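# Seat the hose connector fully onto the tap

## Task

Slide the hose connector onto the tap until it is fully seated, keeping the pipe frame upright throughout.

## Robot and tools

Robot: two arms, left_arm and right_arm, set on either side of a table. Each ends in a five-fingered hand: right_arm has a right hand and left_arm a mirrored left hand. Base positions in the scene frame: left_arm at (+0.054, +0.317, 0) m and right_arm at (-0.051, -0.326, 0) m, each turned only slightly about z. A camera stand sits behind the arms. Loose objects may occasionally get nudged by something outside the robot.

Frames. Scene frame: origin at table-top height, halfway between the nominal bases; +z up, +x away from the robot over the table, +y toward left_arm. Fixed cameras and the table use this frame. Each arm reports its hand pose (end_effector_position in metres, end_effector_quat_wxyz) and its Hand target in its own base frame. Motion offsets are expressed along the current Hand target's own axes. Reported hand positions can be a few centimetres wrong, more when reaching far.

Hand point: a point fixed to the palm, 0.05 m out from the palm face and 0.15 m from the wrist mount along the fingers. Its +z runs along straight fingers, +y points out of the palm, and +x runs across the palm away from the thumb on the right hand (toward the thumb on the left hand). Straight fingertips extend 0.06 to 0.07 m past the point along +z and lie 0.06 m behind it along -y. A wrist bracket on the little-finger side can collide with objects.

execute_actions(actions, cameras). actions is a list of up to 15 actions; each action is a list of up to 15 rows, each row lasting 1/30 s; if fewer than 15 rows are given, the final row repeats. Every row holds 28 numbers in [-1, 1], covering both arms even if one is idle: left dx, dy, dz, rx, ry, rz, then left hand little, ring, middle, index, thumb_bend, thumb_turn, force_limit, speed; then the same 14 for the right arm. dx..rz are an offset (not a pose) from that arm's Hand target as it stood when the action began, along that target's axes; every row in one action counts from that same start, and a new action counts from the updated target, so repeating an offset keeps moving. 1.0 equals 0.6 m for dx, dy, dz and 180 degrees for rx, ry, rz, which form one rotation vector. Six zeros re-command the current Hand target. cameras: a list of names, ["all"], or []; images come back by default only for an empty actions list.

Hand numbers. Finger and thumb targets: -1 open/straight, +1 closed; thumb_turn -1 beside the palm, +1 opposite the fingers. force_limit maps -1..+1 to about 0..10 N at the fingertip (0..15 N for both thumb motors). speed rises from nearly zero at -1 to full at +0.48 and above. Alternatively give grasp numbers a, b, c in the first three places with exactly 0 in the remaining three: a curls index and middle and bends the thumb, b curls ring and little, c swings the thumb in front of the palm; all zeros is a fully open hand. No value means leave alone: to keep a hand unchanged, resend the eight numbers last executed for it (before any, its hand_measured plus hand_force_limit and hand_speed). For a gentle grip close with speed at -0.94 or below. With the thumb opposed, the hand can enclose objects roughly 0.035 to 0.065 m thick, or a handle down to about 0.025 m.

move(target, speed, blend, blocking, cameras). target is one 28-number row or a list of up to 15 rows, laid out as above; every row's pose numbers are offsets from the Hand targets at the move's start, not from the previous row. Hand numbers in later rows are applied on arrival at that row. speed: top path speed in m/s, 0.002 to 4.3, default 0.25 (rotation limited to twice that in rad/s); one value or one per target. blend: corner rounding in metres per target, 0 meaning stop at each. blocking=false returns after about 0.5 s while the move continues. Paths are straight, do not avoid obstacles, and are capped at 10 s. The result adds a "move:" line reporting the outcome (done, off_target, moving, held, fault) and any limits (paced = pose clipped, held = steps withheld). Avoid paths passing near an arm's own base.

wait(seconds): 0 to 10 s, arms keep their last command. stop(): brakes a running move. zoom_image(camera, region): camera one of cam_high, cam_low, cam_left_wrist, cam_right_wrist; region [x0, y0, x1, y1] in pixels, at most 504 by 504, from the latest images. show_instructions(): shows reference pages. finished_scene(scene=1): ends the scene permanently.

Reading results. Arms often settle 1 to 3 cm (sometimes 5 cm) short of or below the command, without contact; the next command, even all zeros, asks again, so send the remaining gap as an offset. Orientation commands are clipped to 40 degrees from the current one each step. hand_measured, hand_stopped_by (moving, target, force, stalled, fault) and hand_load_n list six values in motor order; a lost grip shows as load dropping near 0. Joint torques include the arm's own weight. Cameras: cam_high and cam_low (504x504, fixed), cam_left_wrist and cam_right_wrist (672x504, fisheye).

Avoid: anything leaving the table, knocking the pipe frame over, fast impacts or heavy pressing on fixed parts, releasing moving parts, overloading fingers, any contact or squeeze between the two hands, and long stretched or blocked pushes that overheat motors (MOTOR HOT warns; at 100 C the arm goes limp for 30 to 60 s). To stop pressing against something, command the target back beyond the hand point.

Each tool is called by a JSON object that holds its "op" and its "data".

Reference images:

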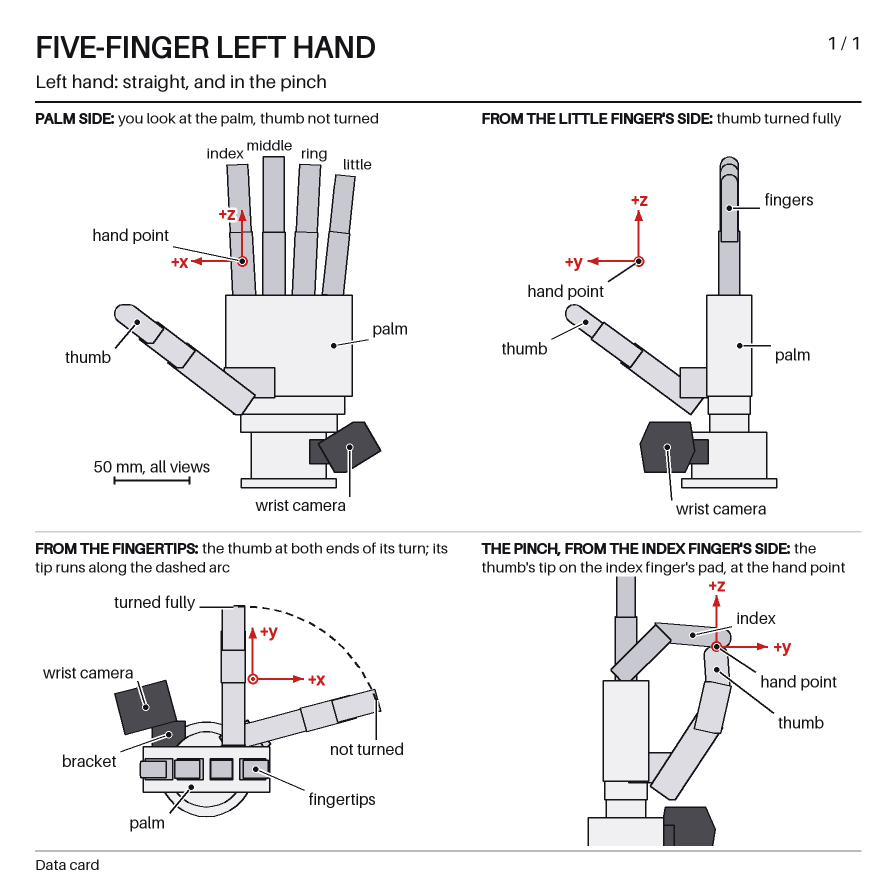

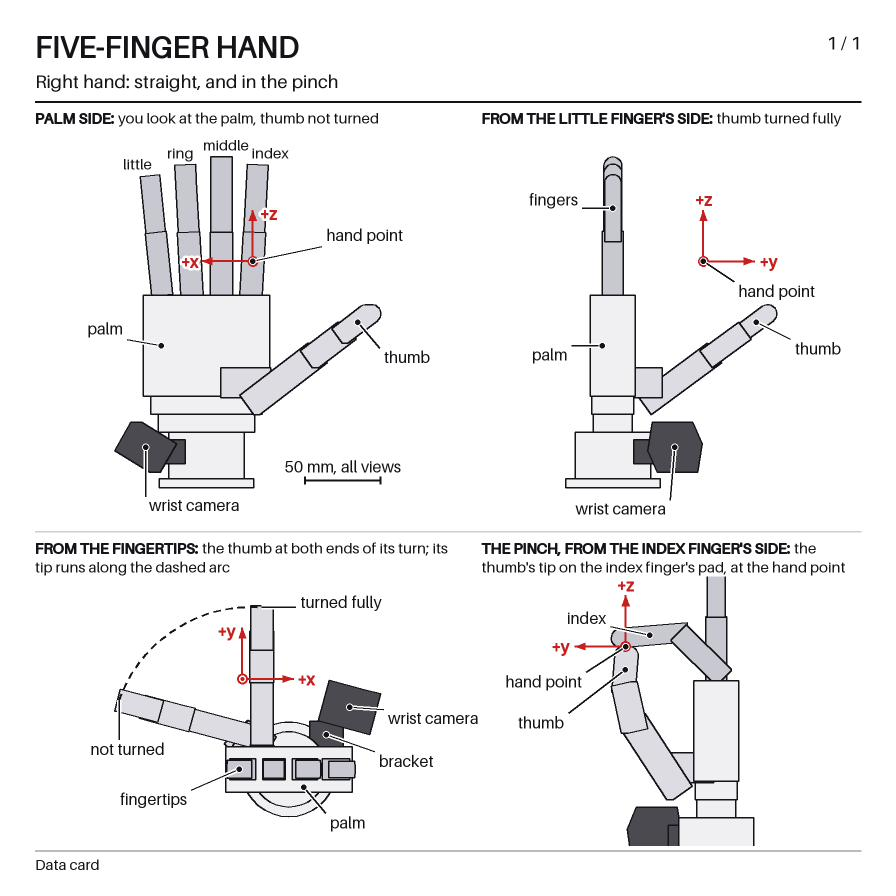

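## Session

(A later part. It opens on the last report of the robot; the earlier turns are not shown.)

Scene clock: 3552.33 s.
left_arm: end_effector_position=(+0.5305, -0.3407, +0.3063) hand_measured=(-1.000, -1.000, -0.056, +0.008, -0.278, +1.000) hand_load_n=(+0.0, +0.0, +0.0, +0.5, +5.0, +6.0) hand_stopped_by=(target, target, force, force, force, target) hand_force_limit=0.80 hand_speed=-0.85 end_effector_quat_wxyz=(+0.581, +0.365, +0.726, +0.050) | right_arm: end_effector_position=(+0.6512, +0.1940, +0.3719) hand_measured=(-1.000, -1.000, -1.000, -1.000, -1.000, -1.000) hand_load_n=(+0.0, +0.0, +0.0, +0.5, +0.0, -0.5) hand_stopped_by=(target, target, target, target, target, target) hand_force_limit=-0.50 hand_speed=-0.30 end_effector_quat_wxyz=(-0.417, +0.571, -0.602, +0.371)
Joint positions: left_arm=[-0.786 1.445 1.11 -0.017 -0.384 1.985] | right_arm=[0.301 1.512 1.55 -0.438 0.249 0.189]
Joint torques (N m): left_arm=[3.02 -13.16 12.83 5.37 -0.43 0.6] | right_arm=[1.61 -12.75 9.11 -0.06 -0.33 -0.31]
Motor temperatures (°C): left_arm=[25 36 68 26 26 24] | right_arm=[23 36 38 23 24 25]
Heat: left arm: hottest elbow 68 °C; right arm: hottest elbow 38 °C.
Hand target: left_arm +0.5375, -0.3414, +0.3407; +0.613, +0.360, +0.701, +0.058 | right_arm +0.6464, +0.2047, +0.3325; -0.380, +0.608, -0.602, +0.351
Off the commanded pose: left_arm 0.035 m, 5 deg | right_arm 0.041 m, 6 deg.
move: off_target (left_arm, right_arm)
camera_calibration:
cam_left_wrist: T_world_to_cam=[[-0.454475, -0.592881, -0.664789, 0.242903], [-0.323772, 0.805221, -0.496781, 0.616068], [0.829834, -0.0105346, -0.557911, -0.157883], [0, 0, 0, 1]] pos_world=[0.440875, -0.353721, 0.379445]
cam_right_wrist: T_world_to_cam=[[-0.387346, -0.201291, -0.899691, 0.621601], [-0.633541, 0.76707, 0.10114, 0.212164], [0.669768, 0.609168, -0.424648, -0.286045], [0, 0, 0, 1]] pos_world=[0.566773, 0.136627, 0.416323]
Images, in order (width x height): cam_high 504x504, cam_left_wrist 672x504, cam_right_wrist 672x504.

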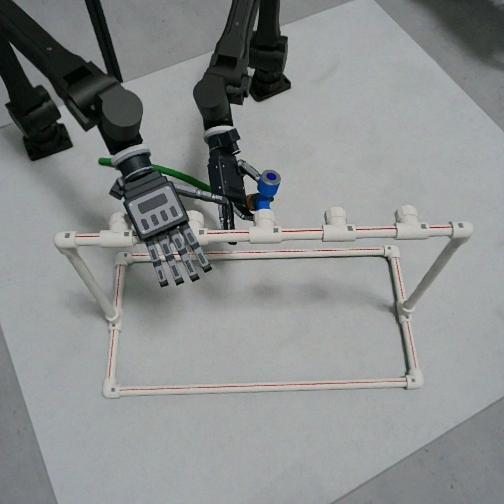

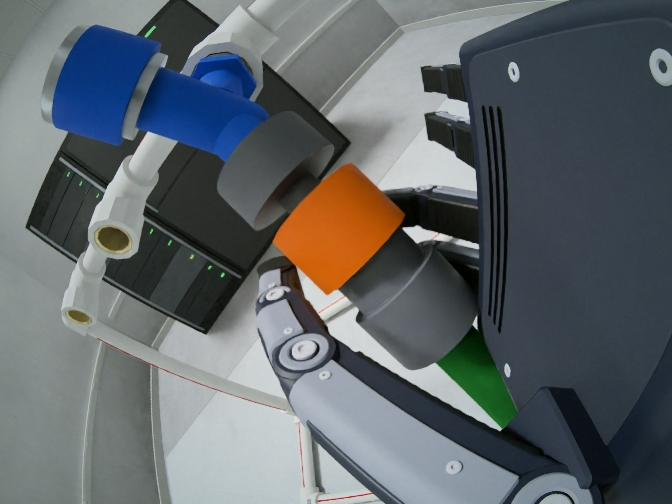

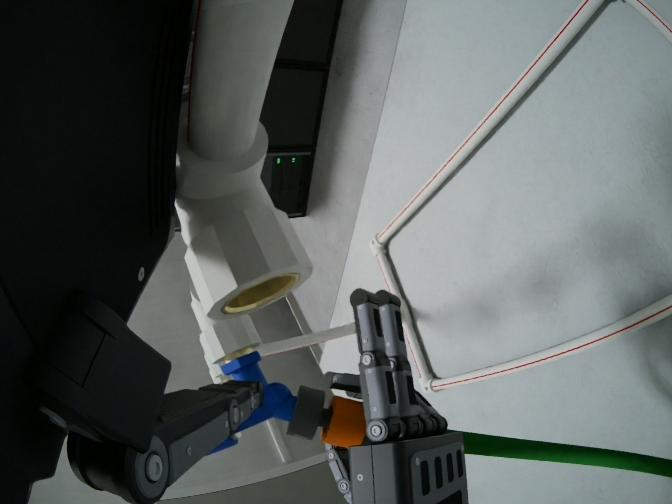

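{"op": "move", "data": {"target": [[0.01,-0.01,0,0,0,0,-1,-1,-0.32,-0.28,-0.5,1,1.0,-0.7, 0,0,0,0,0,0,-1,-1,-1,-1,-1,-1,-0.5,-0.3],[0.0315,-0.026,-0.0117,0,0,0,-1,-1,-0.32,-0.28,-0.5,1,1.0,-0.7, 0,0,0,0,0,0,-1,-1,-1,-1,-1,-1,-0.5,-0.3],[0.0315,-0.026,-0.0117,0,0,0,-1,-1,0.45,0.45,0.35,1,1.0,-0.85, 0,0,0,0,0,0,-1,-1,-1,-1,-1,-1,-0.5,-0.3]], "speed": 0.04, "cameras": ["cam_high","cam_left_wrist","cam_right_wrist"]}}

{"op": "zoom_image", "data": {"camera": "cam_left_wrist", "region": [130, 50, 430, 320]}}

{"op": "zoom_image", "data": {"camera": "cam_right_wrist", "region": [285, 375, 385, 455]}}

Scene clock: 3712.47 s.
left_arm: end_effector_position=(+0.5263, -0.3446, +0.3197) hand_measured=(-1.000, -1.000, -0.074, +0.048, -0.354, +1.000) hand_load_n=(+0.0, +0.0, +4.0, +10.0, +14.5, +4.5) hand_stopped_by=(target, target, force, force, force, target) hand_force_limit=1.00 hand_speed=-0.85 end_effector_quat_wxyz=(+0.612, +0.359, +0.703, +0.050) | right_arm: end_effector_position=(+0.6475, +0.1972, +0.3715) hand_measured=(-1.000, -1.000, -1.000, -1.000, -1.000, -1.000) hand_load_n=(+0.0, +0.0, +0.0, +0.0, +0.0, -0.5) hand_stopped_by=(target, target, target, target, target, target) hand_force_limit=-0.50 hand_speed=-0.30 end_effector_quat_wxyz=(-0.416, +0.576, -0.601, +0.366)
Joint positions: left_arm=[-0.799 1.433 1.078 0.086 -0.395 2.019] | right_arm=[0.306 1.509 1.551 -0.45 0.244 0.189]
Joint torques (N m): left_arm=[2.78 -12.28 9.81 3.47 -0.45 0.25] | right_arm=[1.49 -12.4 9.01 0.38 -0.11 -0.31]
Motor temperatures (°C): left_arm=[25 34 59 27 26 24] | right_arm=[23 36 40 23 24 25]
Heat: left arm: hottest elbow 59 °C; right arm: hottest elbow 40 °C.
Hand target: left_arm +0.5247, -0.3394, +0.3191; +0.613, +0.360, +0.701, +0.058 | right_arm +0.6465, +0.2047, +0.3324; -0.380, +0.608, -0.602, +0.351
Off the commanded pose: left_arm 0.005 m, 1 deg | right_arm 0.040 m, 6 deg.
move: off_target (right_arm)
camera_calibration:
cam_left_wrist: T_world_to_cam=[[-0.411947, -0.605838, -0.680632, 0.225826], [-0.277208, 0.794875, -0.539749, 0.610063], [0.868018, -0.0336713, -0.49539, -0.19505], [0, 0, 0, 1]] pos_world=[0.431449, -0.354678, 0.386359]
cam_right_wrist: T_world_to_cam=[[-0.393483, -0.205544, -0.89606, 0.62384], [-0.640094, 0.760873, 0.106548, 0.210777], [0.659887, 0.615487, -0.430958, -0.278324], [0, 0, 0, 1]] pos_world=[0.56405, 0.139156, 0.416595]
Images, in order (width x height): cam_high 504x504, cam_left_wrist 672x504, cam_right_wrist 672x504.

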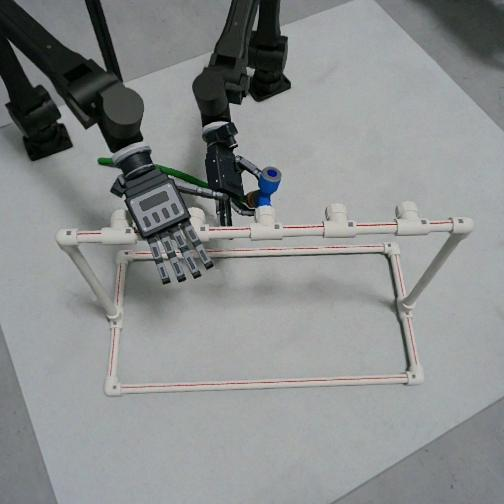

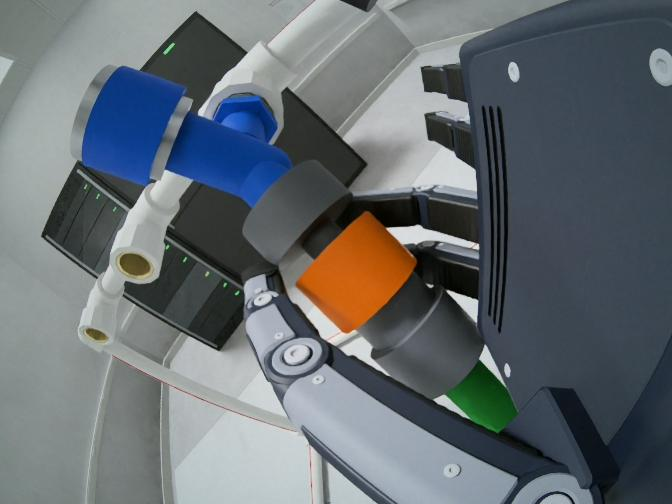

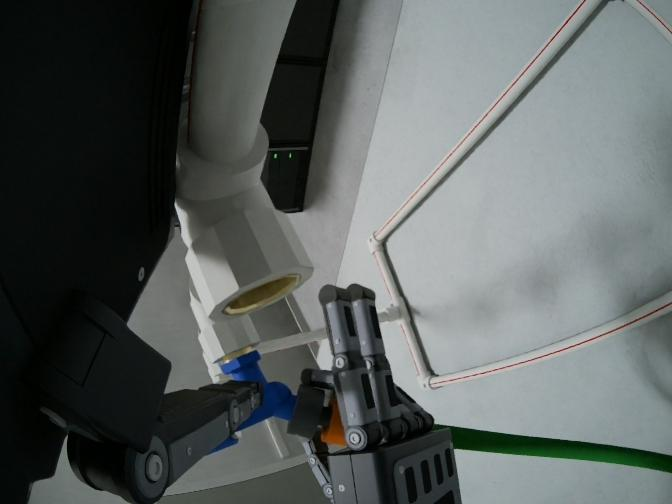

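Scaled by 1.680 from the camera's 672x504 image, which has a finer 960x720 frame.

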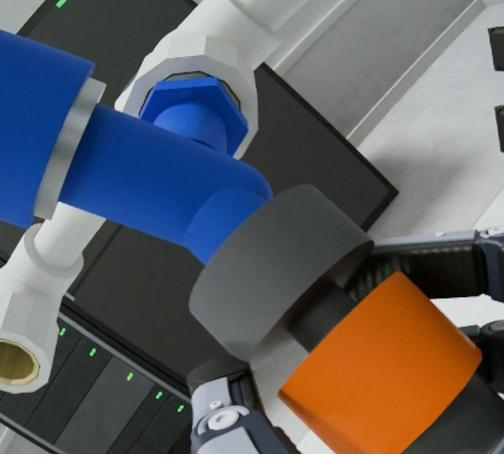

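Scaled by 5.040 from the camera's 672x504 image, which has a finer 960x720 frame.

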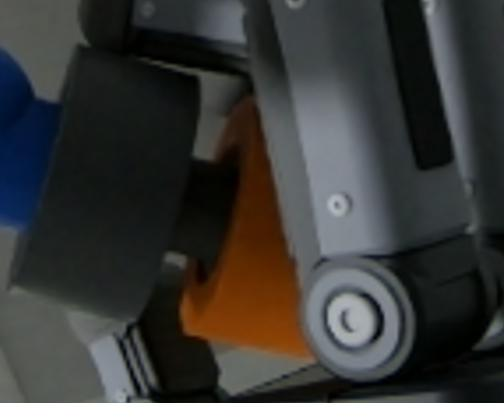

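{"op": "move", "data": {"target": [[-0.0274,0.0173,-0.0081,0,0,0,-1,-1,-1,-1,-1,1,1.0,-0.5, 0,0,0,0,0,0,-1,-1,-1,-1,-1,-1,-0.5,-0.3],[-0.0274,0.0173,-0.208,0,0,0,-1,-1,-1,-1,-1,1,1.0,-0.5, 0,0,0,0,0,0,-1,-1,-1,-1,-1,-1,-0.5,-0.3]], "speed": 0.05, "cameras": ["cam_high","cam_left_wrist","cam_right_wrist"]}}

Scene clock: 3836.33 s.
left_arm: end_effector_position=(+0.4221, -0.2976, +0.3768) hand_measured=(-1.000, -1.000, -1.000, -1.000, -1.000, +1.000) hand_load_n=(+0.0, +0.0, -0.5, +0.0, +0.0, +0.0) hand_stopped_by=(target, target, target, target, target, target) hand_force_limit=1.00 hand_speed=-0.50 end_effector_quat_wxyz=(+0.620, +0.357, +0.696, +0.061) | right_arm: end_effector_position=(+0.6475, +0.1972, +0.3717) hand_measured=(-1.000, -1.000, -1.000, -1.000, -1.000, -1.000) hand_load_n=(+0.0, +0.0, +0.0, +0.0, -0.5, +0.0) hand_stopped_by=(target, target, target, target, target, target) hand_force_limit=-0.50 hand_speed=-0.30 end_effector_quat_wxyz=(-0.416, +0.575, -0.601, +0.367)
Joint positions: left_arm=[-0.921 1.116 0.939 -0.086 -0.529 2.008] | right_arm=[0.306 1.509 1.551 -0.45 0.244 0.189]
Joint torques (N m): left_arm=[1.96 -7.53 10.06 2.3 -0.18 -0.01] | right_arm=[1.44 -12.51 9.03 0.39 -0.11 -0.31]
Motor temperatures (°C): left_arm=[25 36 55 26 26 23] | right_arm=[23 35 39 23 24 26]
Heat: left arm: hottest elbow 55 °C; right arm: hottest elbow 39 °C.
Hand target: left_arm +0.4164, -0.2965, +0.3679; +0.613, +0.360, +0.701, +0.058 | right_arm +0.6464, +0.2046, +0.3326; -0.380, +0.608, -0.602, +0.351
Off the commanded pose: left_arm 0.011 m, 1 deg | right_arm 0.040 m, 6 deg.
move: off_target (left_arm, right_arm)
camera_calibration:
cam_left_wrist: T_world_to_cam=[[-0.387682, -0.604404, -0.695987, 0.246185], [-0.270554, 0.796391, -0.540891, 0.572786], [0.881194, -0.0213913, -0.47227, -0.0853374], [0, 0, 0, 1]] pos_world=[0.32561, -0.309191, 0.440854]
cam_right_wrist: T_world_to_cam=[[-0.393099, -0.205485, -0.896241, 0.623833], [-0.640167, 0.76084, 0.106342, 0.210824], [0.660045, 0.615547, -0.430631, -0.278405], [0, 0, 0, 1]] pos_world=[0.56395, 0.139157, 0.416796]
Images, in order (width x height): cam_high 504x504, cam_left_wrist 672x504, cam_right_wrist 672x504.

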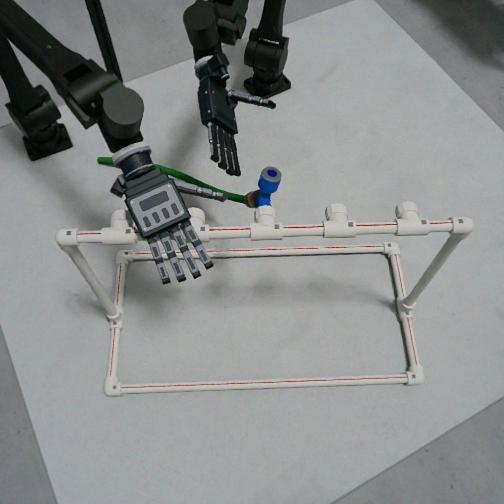

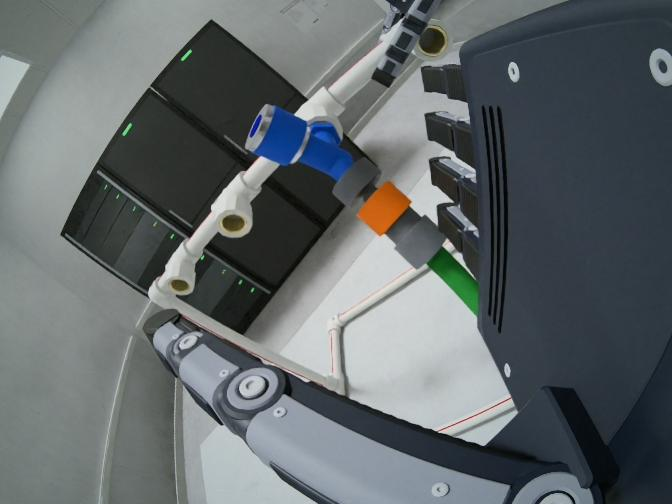

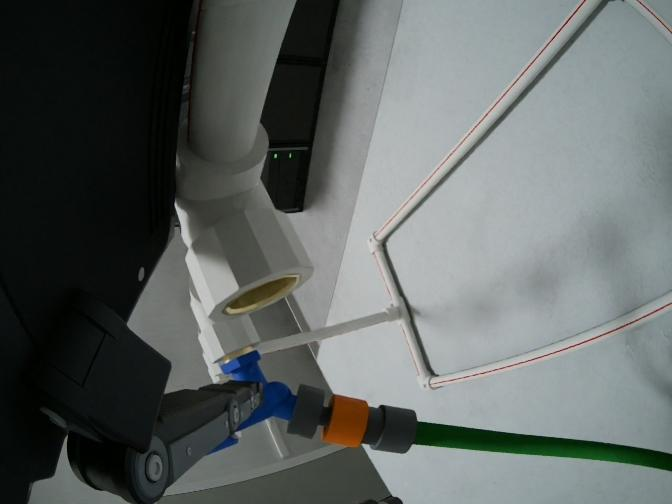

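{"op": "execute_actions", "data": {"actions": [], "cameras": ["cam_high","cam_left_wrist","cam_right_wrist"]}}

Scene clock: 3873.27 s.
left_arm: end_effector_position=(+0.4221, -0.2976, +0.3767) hand_measured=(-1.000, -1.000, -1.000, -1.000, -1.000, +1.000) hand_load_n=(+0.0, +0.0, +0.0, +0.0, +0.0, +0.5) hand_stopped_by=(target, target, target, target, target, target) hand_force_limit=1.00 hand_speed=-0.50 end_effector_quat_wxyz=(+0.620, +0.357, +0.696, +0.061) | right_arm: end_effector_position=(+0.6475, +0.1972, +0.3717) hand_measured=(-1.000, -1.000, -1.000, -1.000, -1.000, -1.000) hand_load_n=(+0.0, +0.0, +0.0, +0.0, +0.0, +0.0) hand_stopped_by=(target, target, target, target, target, target) hand_force_limit=-0.50 hand_speed=-0.30 end_effector_quat_wxyz=(-0.416, +0.575, -0.601, +0.367)
Joint positions: left_arm=[-0.921 1.116 0.939 -0.086 -0.529 2.007] | right_arm=[0.306 1.509 1.551 -0.45 0.244 0.189]
Joint velocities: within noise
Joint torques (N m): left_arm=[1.96 -7.53 10.07 2.33 -0.17 -0.02] | right_arm=[1.44 -12.51 8.99 0.39 -0.11 -0.31]
Motor temperatures (°C): left_arm=[25 34 57 26 25 23] | right_arm=[23 35 39 23 24 26]
Heat: left arm: hottest elbow 57 °C; right arm: hottest elbow 39 °C.
Hand target: left_arm +0.4164, -0.2965, +0.3678; +0.613, +0.360, +0.701, +0.058 | right_arm +0.6464, +0.2046, +0.3326; -0.380, +0.608, -0.602, +0.351
Off the commanded pose: left_arm 0.010 m, 1 deg | right_arm 0.040 m, 6 deg.
camera_calibration:
cam_left_wrist: T_world_to_cam=[[-0.387862, -0.604778, -0.695562, 0.245942], [-0.270981, 0.796107, -0.541094, 0.572926], [0.880984, -0.0213863, -0.472663, -0.0850946], [0, 0, 0, 1]] pos_world=[0.325611, -0.30919, 0.440854]
cam_right_wrist: T_world_to_cam=[[-0.393099, -0.205485, -0.896241, 0.623833], [-0.640167, 0.76084, 0.106342, 0.210824], [0.660045, 0.615547, -0.430631, -0.278405], [0, 0, 0, 1]] pos_world=[0.56395, 0.139157, 0.416796]
Images, in order (width x height): cam_high 504x504, cam_left_wrist 672x504, cam_right_wrist 672x504.

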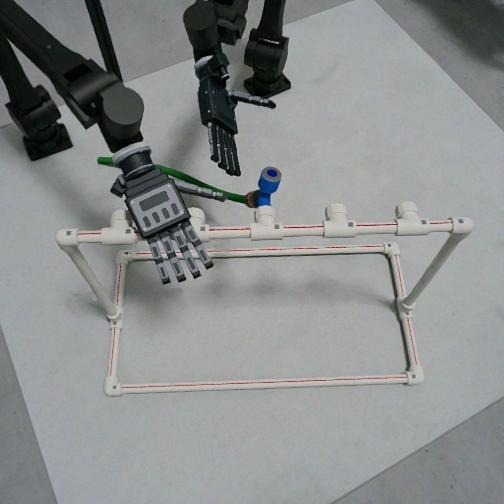

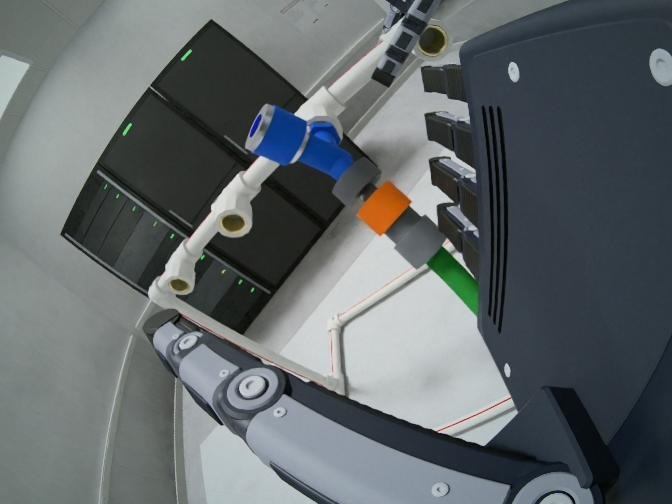

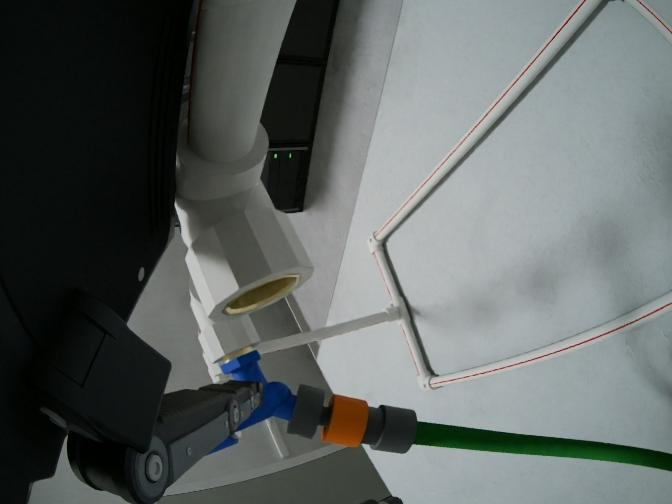

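{"op": "move", "data": {"target": [[0,0,-0.0833,0,0,0,-1,-1,-1,-1,-1,1,1.0,-0.5,0,0,0,0,0,0,-1,-1,-1,-1,-1,-1,-0.5,-0.3],[-0.043,0.081,-0.161,-0.043,0.109,-0.667,-1,-1,-1,-1,-1,1,1.0,-0.5,0,0,0,0,0,0,0.8,0.8,0.8,0.8,-1,-1,-0.4,-0.5]], "speed": 0.3, "blend": 0.02, "cameras": ["cam_high","cam_left_wrist","cam_right_wrist"]}}

Scene clock: 3999.80 s.
left_arm: end_effector_position=(+0.3479, -0.2418, +0.4041) hand_measured=(-1.000, -1.000, -1.000, -1.000, -1.000, +1.000) hand_load_n=(+0.0, +0.0, +0.0, +0.0, +0.0, +0.0) hand_stopped_by=(target, target, target, target, target, target) hand_force_limit=1.00 hand_speed=-0.50 end_effector_quat_wxyz=(+0.262, -0.468, +0.750, -0.388) | right_arm: end_effector_position=(+0.6482, +0.1954, +0.3719) hand_measured=(+0.800, +0.800, +0.744, +0.514, -1.000, -1.000) hand_load_n=(+0.0, +0.5, +3.5, +0.5, +0.0, +0.0) hand_stopped_by=(target, target, force, force, target, target) hand_force_limit=-0.40 hand_speed=-0.50 end_effector_quat_wxyz=(-0.410, +0.579, -0.600, +0.370)
Joint positions: left_arm=[-0.59 0.991 1.314 -0.927 -0.141 -0.062] | right_arm=[0.306 1.513 1.561 -0.462 0.252 0.178]
Joint torques (N m): left_arm=[3.25 -4.84 16.44 2.19 0.03 -0.04] | right_arm=[1.32 -12.69 8.34 0.75 -0.39 -0.18]
Motor temperatures (°C): left_arm=[25 33 57 26 25 23] | right_arm=[23 35 40 23 24 26]
Heat: left arm: hottest elbow 57 °C; right arm: hottest elbow 40 °C.
Hand target: left_arm +0.3501, -0.2407, +0.4377; +0.269, -0.471, +0.733, -0.410 | right_arm +0.6465, +0.2047, +0.3325; -0.380, +0.608, -0.602, +0.351
Off the commanded pose: left_arm 0.034 m, 3 deg | right_arm 0.040 m, 5 deg.
move: off_target (left_arm, right_arm); target 2's new numbers were sent with right_arm's hand 0.040 m and 6 deg from that target
camera_calibration:
cam_left_wrist: T_world_to_cam=[[0.411785, -0.456087, 0.788935, -0.572206], [-0.781919, -0.621462, 0.0488535, 0.119758], [0.468012, -0.637, -0.612532, 0.0457606], [0, 0, 0, 1]] pos_world=[0.307851, -0.157401, 0.473613]
cam_right_wrist: T_world_to_cam=[[-0.398018, -0.218012, -0.891096, 0.62763], [-0.637397, 0.764316, 0.0977059, 0.213454], [0.659778, 0.606871, -0.443171, -0.271124], [0, 0, 0, 1]] pos_world=[0.564745, 0.138221, 0.418268]
Images, in order (width x height): cam_high 504x504, cam_left_wrist 672x504, cam_right_wrist 672x504.

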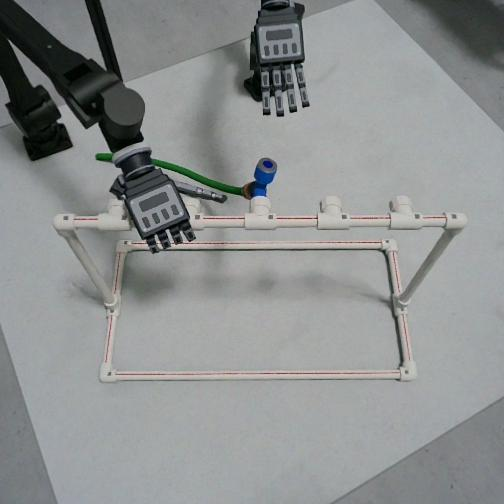

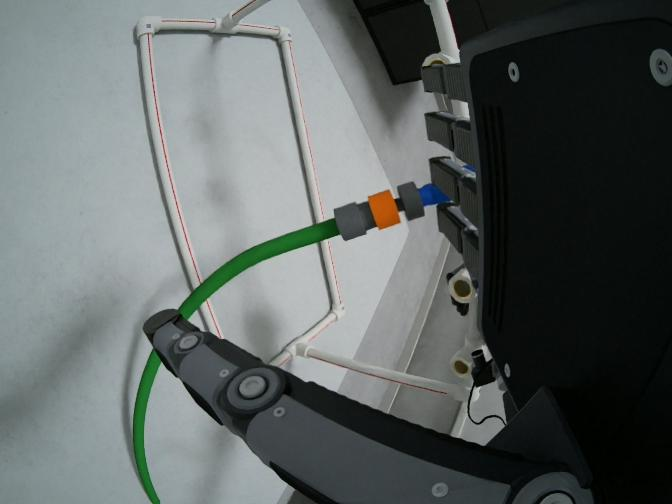

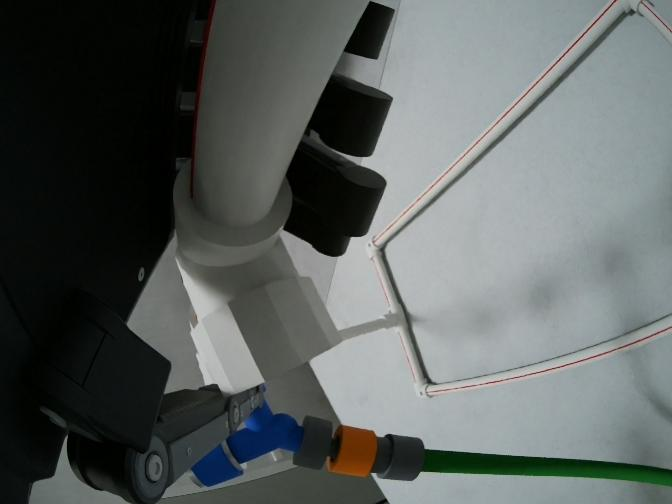

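{"op": "zoom_image", "data": {"camera": "cam_left_wrist", "region": [310, 160, 470, 280]}}

{"op": "zoom_image", "data": {"camera": "cam_right_wrist", "region": [270, 400, 430, 500]}}

Scaled by 3.150 from the camera's 672x504 image, which has a finer 960x720 frame.

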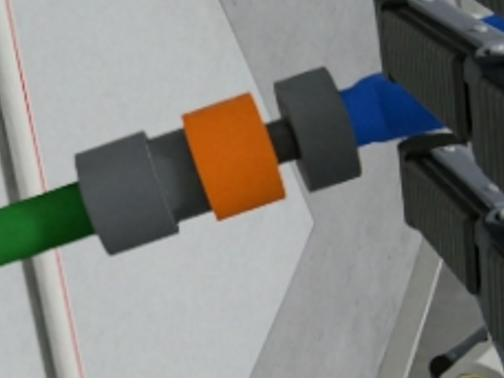

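Scaled by 3.150 from the camera's 672x504 image, which has a finer 960x720 frame.

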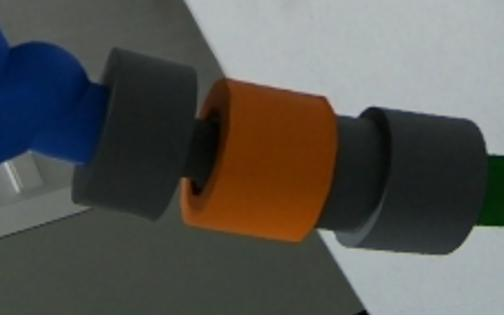

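{"op": "move", "data": {"target": [[0,0,0,-0.0796,-0.0644,-0.5256,-1,-1,-1,-1,-1,1,1.0,-0.5,0,0,0,0,0,0,0.8,0.8,0.8,0.8,-1,-1,-0.4,-0.5],[0.0498,-0.0565,0.1698,-0.0796,-0.0644,-0.5256,-1,-1,-1,-1,-1,1,1.0,-0.5,0,0,0,0,0,0,0.8,0.8,0.8,0.8,-1,-1,-0.4,-0.5]], "speed": 0.3, "blend": 0.02, "cameras": ["cam_high","cam_left_wrist","cam_right_wrist"]}}

Scene clock: 4065.83 s.
left_arm: end_effector_position=(+0.4257, -0.3029, +0.3777) hand_measured=(-1.000, -1.000, -1.000, -1.000, -1.000, +1.000) hand_load_n=(+0.0, +0.0, +0.0, -0.5, +0.0, +0.0) hand_stopped_by=(target, target, target, target, target, target) hand_force_limit=1.00 hand_speed=-0.50 end_effector_quat_wxyz=(+0.094, +0.928, -0.172, +0.317) | right_arm: end_effector_position=(+0.6481, +0.1953, +0.3719) hand_measured=(+0.800, +0.800, +0.744, +0.514, -1.000, -1.000) hand_load_n=(+0.0, +0.0, +3.5, +0.5, +0.0, +0.0) hand_stopped_by=(target, target, force, force, target, target) hand_force_limit=-0.40 hand_speed=-0.50 end_effector_quat_wxyz=(-0.410, +0.579, -0.600, +0.370)
Joint positions: left_arm=[-0.525 1.188 1.338 -1.048 -0.034 -1.718] | right_arm=[0.306 1.513 1.561 -0.462 0.252 0.177]
Joint torques (N m): left_arm=[2.08 -7.65 16.23 3 -0.04 -0.08] | right_arm=[1.44 -12.69 8.24 0.81 -0.39 -0.17]
Motor temperatures (°C): left_arm=[25 32 68 25 25 23] | right_arm=[23 35 40 23 25 25]
Heat: left arm: hottest elbow 68 °C; right arm: hottest elbow 40 °C.
Hand target: left_arm +0.4334, -0.3109, +0.4137; +0.107, +0.917, -0.165, +0.347 | right_arm +0.6465, +0.2047, +0.3325; -0.380, +0.608, -0.602, +0.351
Off the commanded pose: left_arm 0.038 m, 4 deg | right_arm 0.041 m, 5 deg.
move: off_target (left_arm, right_arm)
camera_calibration:
cam_left_wrist: T_world_to_cam=[[0.540056, 0.839978, 0.0526935, 0.00478701], [0.362812, -0.288845, 0.885966, -0.558845], [0.759412, -0.459354, -0.460747, -0.173271], [0, 0, 0, 1]] pos_world=[0.331754, -0.245033, 0.415031]
cam_right_wrist: T_world_to_cam=[[-0.398024, -0.21834, -0.891013, 0.627643], [-0.63747, 0.764284, 0.0974785, 0.213596], [0.659703, 0.606793, -0.443389, -0.27098], [0, 0, 0, 1]] pos_world=[0.564744, 0.138221, 0.418268]
Images, in order (width x height): cam_high 504x504, cam_left_wrist 672x504, cam_right_wrist 672x504.

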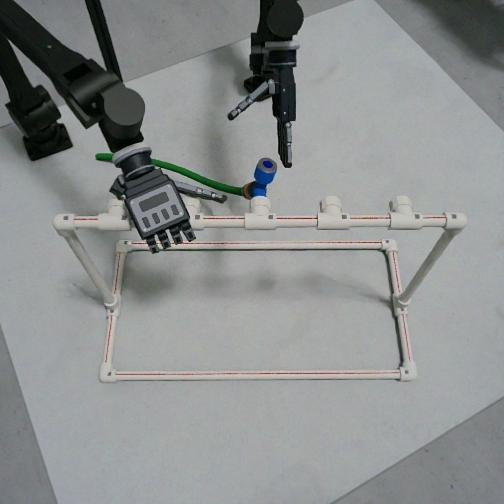

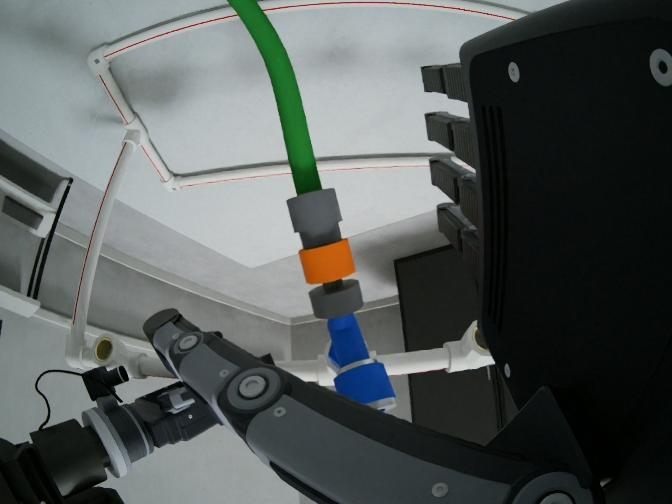

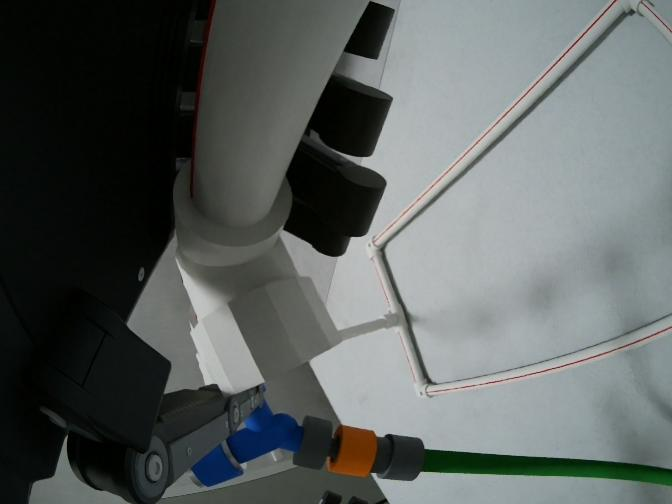

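{"op": "move", "data": {"target": [0.0174,0.006,0.1677,0,0,0,-1,-1,-1,-1,-1,1,1.0,-0.5,0,0,0,0,0,0,0.8,0.8,0.8,0.8,-1,-1,-0.4,-0.5], "speed": 0.1, "cameras": ["cam_left_wrist","cam_right_wrist"]}}

Scene clock: 4094.50 s.
left_arm: end_effector_position=(+0.4881, -0.3390, +0.3303) hand_measured=(-1.000, -1.000, -1.000, -1.000, -1.000, +1.000) hand_load_n=(+0.0, -0.5, +0.0, +0.0, +0.0, +0.0) hand_stopped_by=(target, target, target, target, target, target) hand_force_limit=1.00 hand_speed=-0.50 end_effector_quat_wxyz=(+0.099, +0.923, -0.170, +0.331) | right_arm: end_effector_position=(+0.6481, +0.1953, +0.3719) hand_measured=(+0.800, +0.800, +0.744, +0.514, -1.000, -1.000) hand_load_n=(+0.0, +0.0, +3.5, +0.5, +0.0, +0.0) hand_stopped_by=(target, target, force, force, target, target) hand_force_limit=-0.40 hand_speed=-0.50 end_effector_quat_wxyz=(-0.410, +0.579, -0.600, +0.370)
Joint positions: left_arm=[-0.525 1.35 1.338 -0.853 -0.034 -1.718] | right_arm=[0.306 1.513 1.561 -0.462 0.252 0.177]
Joint torques (N m): left_arm=[2.32 -8.88 14.9 3.08 0.05 -0.04] | right_arm=[1.32 -12.63 8.23 0.75 -0.38 -0.18]
Motor temperatures (°C): left_arm=[25 32 67 25 25 23] | right_arm=[23 35 40 23 25 25]
Heat: left arm: hottest elbow 67 °C; right arm: hottest elbow 40 °C.
Hand target: left_arm +0.4999, -0.3479, +0.3469; +0.107, +0.917, -0.165, +0.347 | right_arm +0.6465, +0.2047, +0.3325; -0.380, +0.608, -0.602, +0.351
Off the commanded pose: left_arm 0.022 m, 2 deg | right_arm 0.041 m, 5 deg.
move: off_target (left_arm, right_arm)
camera_calibration:
cam_left_wrist: T_world_to_cam=[[0.538276, 0.841043, 0.0539102, 0.00477607], [0.337627, -0.273811, 0.900575, -0.537389], [0.772183, -0.466556, -0.431344, -0.277539], [0, 0, 0, 1]] pos_world=[0.393177, -0.280647, 0.363987]
cam_right_wrist: T_world_to_cam=[[-0.398024, -0.21834, -0.891013, 0.627643], [-0.63747, 0.764284, 0.0974785, 0.213596], [0.659703, 0.606793, -0.443389, -0.27098], [0, 0, 0, 1]] pos_world=[0.564744, 0.138221, 0.418268]
Images, in order (width x height): cam_left_wrist 672x504, cam_right_wrist 672x504.

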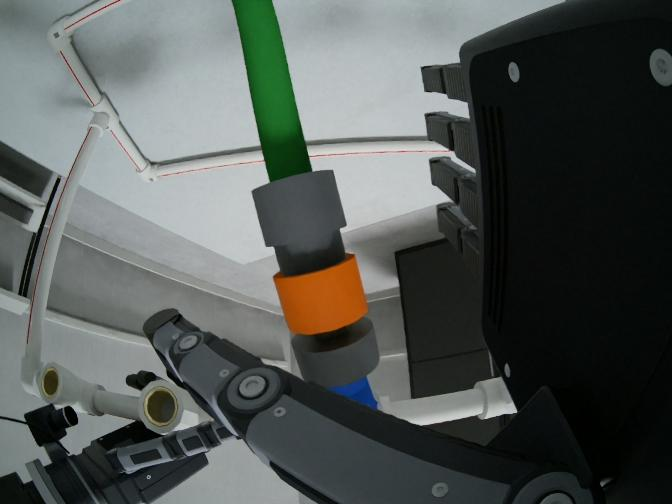

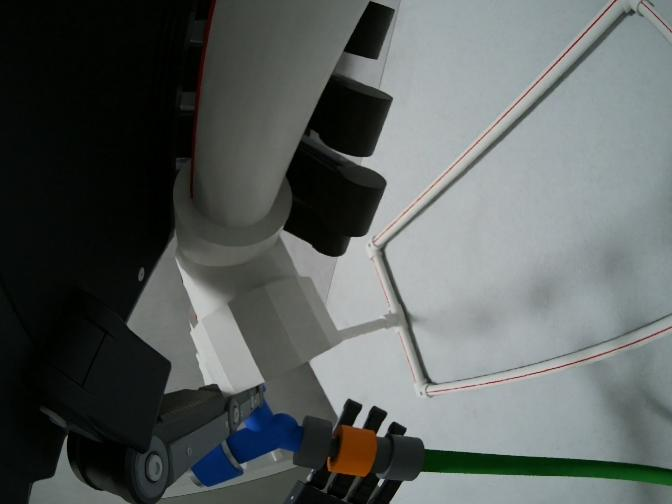

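{"op": "move", "data": {"target": [-0.016,-0.002,0.036,0,0,0,-1,-1,-1,-1,-1,1,1.0,-0.5,0,0,0,0,0,0,0.8,0.8,0.8,0.8,-1,-1,-0.4,-0.5], "speed": 0.1, "cameras": ["cam_left_wrist","cam_right_wrist"]}}

Scene clock: 4110.30 s.
left_arm: end_effector_position=(+0.5000, -0.3459, +0.3324) hand_measured=(-1.000, -1.000, -1.000, -1.000, -1.000, +1.000) hand_load_n=(+0.0, +0.0, +0.0, +0.0, +0.0, -0.5) hand_stopped_by=(target, target, target, target, target, target) hand_force_limit=1.00 hand_speed=-0.50 end_effector_quat_wxyz=(+0.105, +0.916, -0.168, +0.349) | right_arm: end_effector_position=(+0.6481, +0.1953, +0.3719) hand_measured=(+0.800, +0.800, +0.744, +0.514, -1.000, -1.000) hand_load_n=(+0.0, +0.0, +4.0, +0.5, +0.0, +0.0) hand_stopped_by=(target, target, force, force, target, target) hand_force_limit=-0.40 hand_speed=-0.50 end_effector_quat_wxyz=(-0.410, +0.579, -0.600, +0.370)
Joint positions: left_arm=[-0.525 1.368 1.338 -0.795 -0.034 -1.718] | right_arm=[0.306 1.513 1.561 -0.462 0.252 0.177]
Joint torques (N m): left_arm=[2.37 -8.88 11.63 3.15 0.06 -0.03] | right_arm=[1.32 -12.75 8.23 0.77 -0.39 -0.19]
Motor temperatures (°C): left_arm=[25 33 66 25 25 23] | right_arm=[23 35 40 23 25 25]
Heat: left arm: hottest elbow 66 °C; right arm: hottest elbow 40 °C.
Hand target: left_arm +0.5065, -0.3513, +0.3245; +0.107, +0.917, -0.165, +0.347 | right_arm +0.6465, +0.2047, +0.3325; -0.380, +0.608, -0.602, +0.351
Off the commanded pose: left_arm 0.012 m, 0 deg | right_arm 0.041 m, 5 deg.
move: off_target (left_arm, right_arm)
camera_calibration:
cam_left_wrist: T_world_to_cam=[[0.536381, 0.842132, 0.0557519, 0.00472558], [0.305475, -0.255298, 0.917337, -0.528205], [0.786753, -0.475012, -0.394187, -0.311645], [0, 0, 0, 1]] pos_world=[0.404007, -0.286864, 0.361432]
cam_right_wrist: T_world_to_cam=[[-0.398024, -0.21834, -0.891013, 0.627643], [-0.63747, 0.764284, 0.0974785, 0.213596], [0.659703, 0.606793, -0.443389, -0.27098], [0, 0, 0, 1]] pos_world=[0.564744, 0.138221, 0.418268]
Images, in order (width x height): cam_left_wrist 672x504, cam_right_wrist 672x504.

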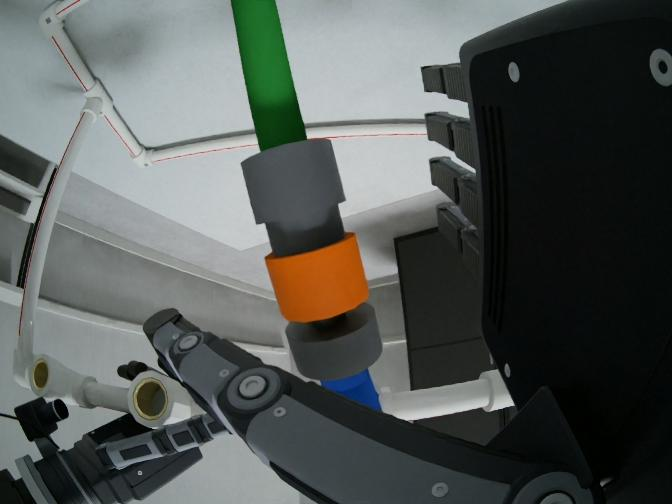

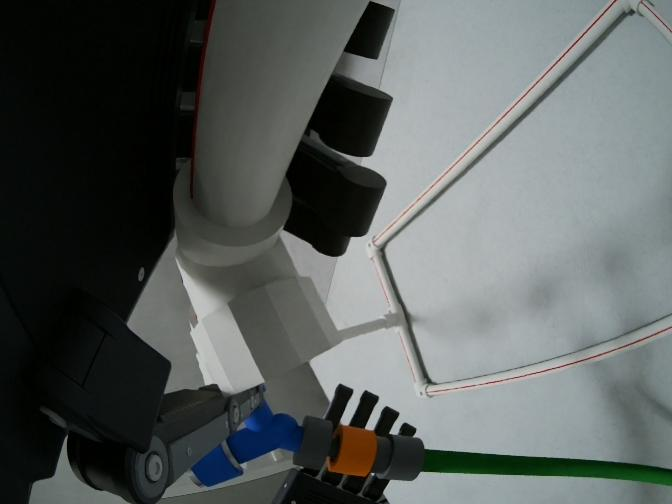

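{"op": "move", "data": {"target": [-0.0627,-0.0027,0.0218,0,0,0,-1,-1,-1,-1,-1,1,1.0,-0.5,0,0,0,0,0,0,0.8,0.8,0.8,0.8,-1,-1,-0.4,-0.5], "speed": 0.1, "cameras": ["cam_left_wrist","cam_right_wrist"]}}

Scene clock: 4120.37 s.
left_arm: end_effector_position=(+0.4923, -0.3426, +0.2887) hand_measured=(-1.000, -1.000, -1.000, -1.000, -1.000, +1.000) hand_load_n=(+0.0, +0.0, +0.0, +0.0, +0.0, -0.5) hand_stopped_by=(target, target, target, target, target, target) hand_force_limit=1.00 hand_speed=-0.50 end_effector_quat_wxyz=(+0.103, +0.918, -0.169, +0.343) | right_arm: end_effector_position=(+0.6481, +0.1953, +0.3719) hand_measured=(+0.800, +0.800, +0.744, +0.514, -1.000, -1.000) hand_load_n=(+0.0, +0.0, +4.0, +0.5, +0.0, +0.5) hand_stopped_by=(target, target, force, force, target, target) hand_force_limit=-0.40 hand_speed=-0.50 end_effector_quat_wxyz=(-0.410, +0.579, -0.600, +0.370)
Joint positions: left_arm=[-0.528 1.361 1.226 -0.704 -0.037 -1.721] | right_arm=[0.306 1.513 1.561 -0.462 0.252 0.177]
Joint torques (N m): left_arm=[1.9 -11.34 9.99 3.15 -0.05 -0.06] | right_arm=[1.32 -12.75 8.24 0.77 -0.38 -0.19]
Motor temperatures (°C): left_arm=[25 33 64 25 25 23] | right_arm=[23 35 40 23 25 25]
Heat: left arm: hottest elbow 64 °C; right arm: hottest elbow 40 °C.
Hand target: left_arm +0.4884, -0.3453, +0.2893; +0.107, +0.917, -0.166, +0.347 | right_arm +0.6465, +0.2047, +0.3325; -0.380, +0.608, -0.602, +0.351
Off the commanded pose: left_arm 0.005 m, 1 deg | right_arm 0.041 m, 5 deg.
move: off_target (right_arm)
camera_calibration:
cam_left_wrist: T_world_to_cam=[[0.536059, 0.84233, 0.0558752, 0.00878722], [0.317467, -0.262481, 0.911218, -0.491589], [0.782212, -0.470728, -0.408117, -0.313397], [0, 0, 0, 1]] pos_world=[0.396496, -0.283959, 0.319552]
cam_right_wrist: T_world_to_cam=[[-0.398024, -0.21834, -0.891013, 0.627643], [-0.63747, 0.764284, 0.0974785, 0.213596], [0.659703, 0.606793, -0.443389, -0.27098], [0, 0, 0, 1]] pos_world=[0.564744, 0.138221, 0.418268]
Images, in order (width x height): cam_left_wrist 672x504, cam_right_wrist 672x504.

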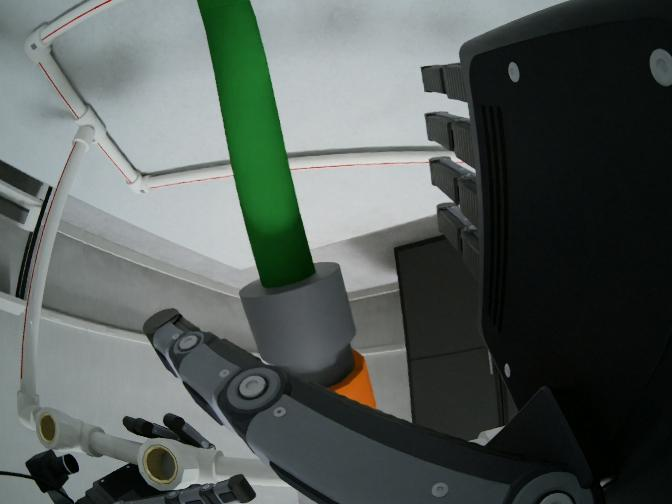

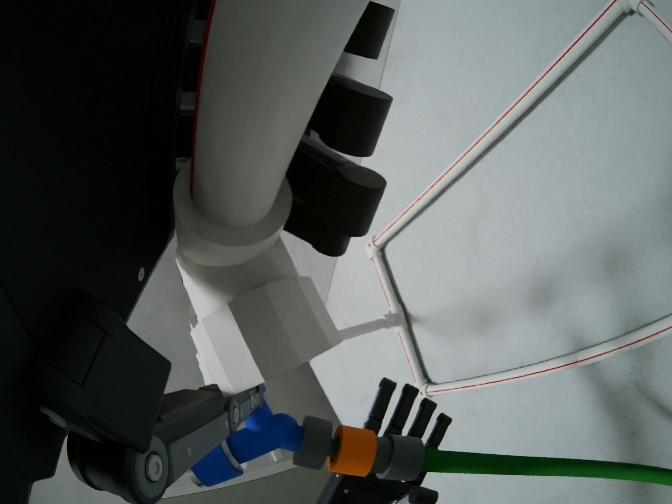

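{"op": "move", "data": {"target": [0.0415,0.0035,-0.041,0,0,0,-1,-1,-1,-1,-1,1,1.0,-0.5,0,0,0,0,0,0,0.8,0.8,0.8,0.8,-1,-1,-0.4,-0.5], "speed": 0.1, "cameras": ["cam_left_wrist","cam_right_wrist"]}}

Scene clock: 4144.20 s.
left_arm: end_effector_position=(+0.4833, -0.3374, +0.2874) hand_measured=(-1.000, -1.000, -1.000, -1.000, -1.000, +1.000) hand_load_n=(+0.0, +0.0, +0.0, +0.0, +0.0, -0.5) hand_stopped_by=(target, target, target, target, target, target) hand_force_limit=1.00 hand_speed=-0.50 end_effector_quat_wxyz=(+0.096, +0.926, -0.170, +0.324) | right_arm: end_effector_position=(+0.6481, +0.1953, +0.3719) hand_measured=(+0.800, +0.800, +0.744, +0.514, -1.000, -1.000) hand_load_n=(+0.0, +0.0, +3.5, +0.5, +0.0, +0.0) hand_stopped_by=(target, target, force, force, target, target) hand_force_limit=-0.40 hand_speed=-0.50 end_effector_quat_wxyz=(-0.410, +0.579, -0.600, +0.370)
Joint positions: left_arm=[-0.528 1.352 1.237 -0.767 -0.037 -1.721] | right_arm=[0.306 1.513 1.561 -0.462 0.252 0.177]
Joint torques (N m): left_arm=[2.14 -11.22 16.42 1.92 0.05 -0.05] | right_arm=[1.32 -12.81 8.25 0.73 -0.39 -0.19]
Motor temperatures (°C): left_arm=[25 33 61 25 25 23] | right_arm=[23 35 40 23 25 25]
Heat: left arm: hottest elbow 61 °C; right arm: hottest elbow 40 °C.
Hand target: left_arm +0.4904, -0.3452, +0.3244; +0.107, +0.917, -0.166, +0.347 | right_arm +0.6465, +0.2047, +0.3325; -0.380, +0.608, -0.602, +0.351
Off the commanded pose: left_arm 0.038 m, 3 deg | right_arm 0.041 m, 5 deg.
move: off_target (left_arm, right_arm)
camera_calibration:
cam_left_wrist: T_world_to_cam=[[0.538035, 0.84118, 0.0541646, 0.0083955], [0.350748, -0.28185, 0.893049, -0.503582], [0.766481, -0.461494, -0.446688, -0.282658], [0, 0, 0, 1]] pos_world=[0.388765, -0.279441, 0.323009]
cam_right_wrist: T_world_to_cam=[[-0.398024, -0.21834, -0.891013, 0.627643], [-0.63747, 0.764284, 0.0974785, 0.213596], [0.659703, 0.606793, -0.443389, -0.27098], [0, 0, 0, 1]] pos_world=[0.564744, 0.138221, 0.418268]
Images, in order (width x height): cam_left_wrist 672x504, cam_right_wrist 672x504.

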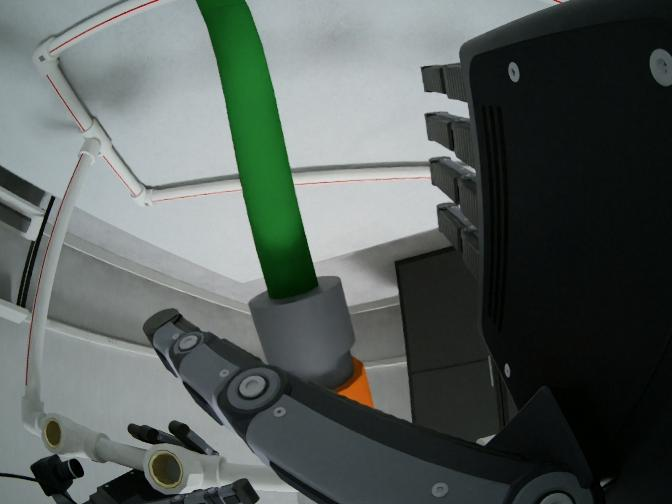

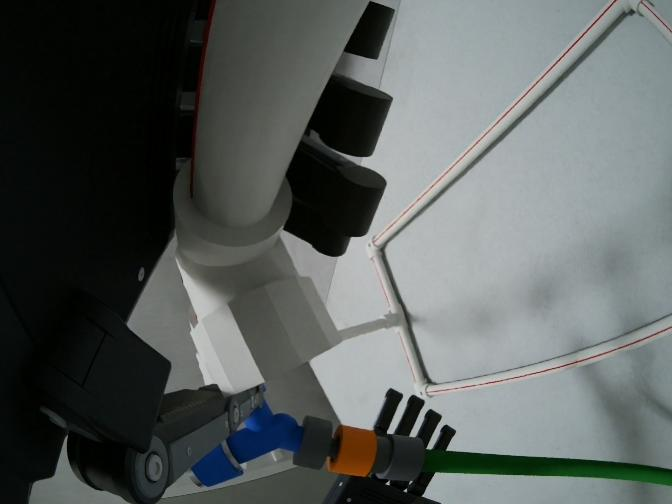

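{"op": "move", "data": {"target": [0.035,0,-0.012,0,0,0,-1,-1,-1,-1,-1,1,1.0,-0.5,0,0,0,0,0,0,0.8,0.8,0.8,0.8,-1,-1,-0.4,-0.5], "speed": 0.1}}

Scene clock: 4149.53 s.
left_arm: end_effector_position=(+0.4894, -0.3414, +0.3228) hand_measured=(-1.000, -1.000, -1.000, -1.000, -1.000, +1.000) hand_load_n=(+0.0, +0.0, +0.0, +0.0, +0.0, +0.0) hand_stopped_by=(target, target, target, target, target, target) hand_force_limit=1.00 hand_speed=-0.50 end_effector_quat_wxyz=(+0.101, +0.921, -0.170, +0.336) | right_arm: end_effector_position=(+0.6481, +0.1953, +0.3719) hand_measured=(+0.800, +0.800, +0.744, +0.514, -1.000, -1.000) hand_load_n=(+0.0, +0.0, +4.0, +0.5, +0.0, +0.0) hand_stopped_by=(target, target, force, force, target, target) hand_force_limit=-0.40 hand_speed=-0.50 end_effector_quat_wxyz=(-0.410, +0.579, -0.600, +0.370)
Joint positions: left_arm=[-0.528 1.352 1.314 -0.816 -0.035 -1.721] | right_arm=[0.306 1.513 1.561 -0.462 0.252 0.177]
Joint torques (N m): left_arm=[2.73 -8.94 16.49 1.88 0.14 -0.01] | right_arm=[1.38 -12.81 8.23 0.79 -0.39 -0.19]
Motor temperatures (°C): left_arm=[25 33 62 25 25 23] | right_arm=[23 35 40 23 25 25]
Heat: left arm: hottest elbow 62 °C; right arm: hottest elbow 40 °C.
Hand target: left_arm +0.5009, -0.3479, +0.3440; +0.107, +0.917, -0.166, +0.347 | right_arm +0.6465, +0.2047, +0.3325; -0.380, +0.608, -0.602, +0.351
Off the commanded pose: left_arm 0.025 m, 2 deg | right_arm 0.041 m, 5 deg.
move: off_target (left_arm, right_arm)


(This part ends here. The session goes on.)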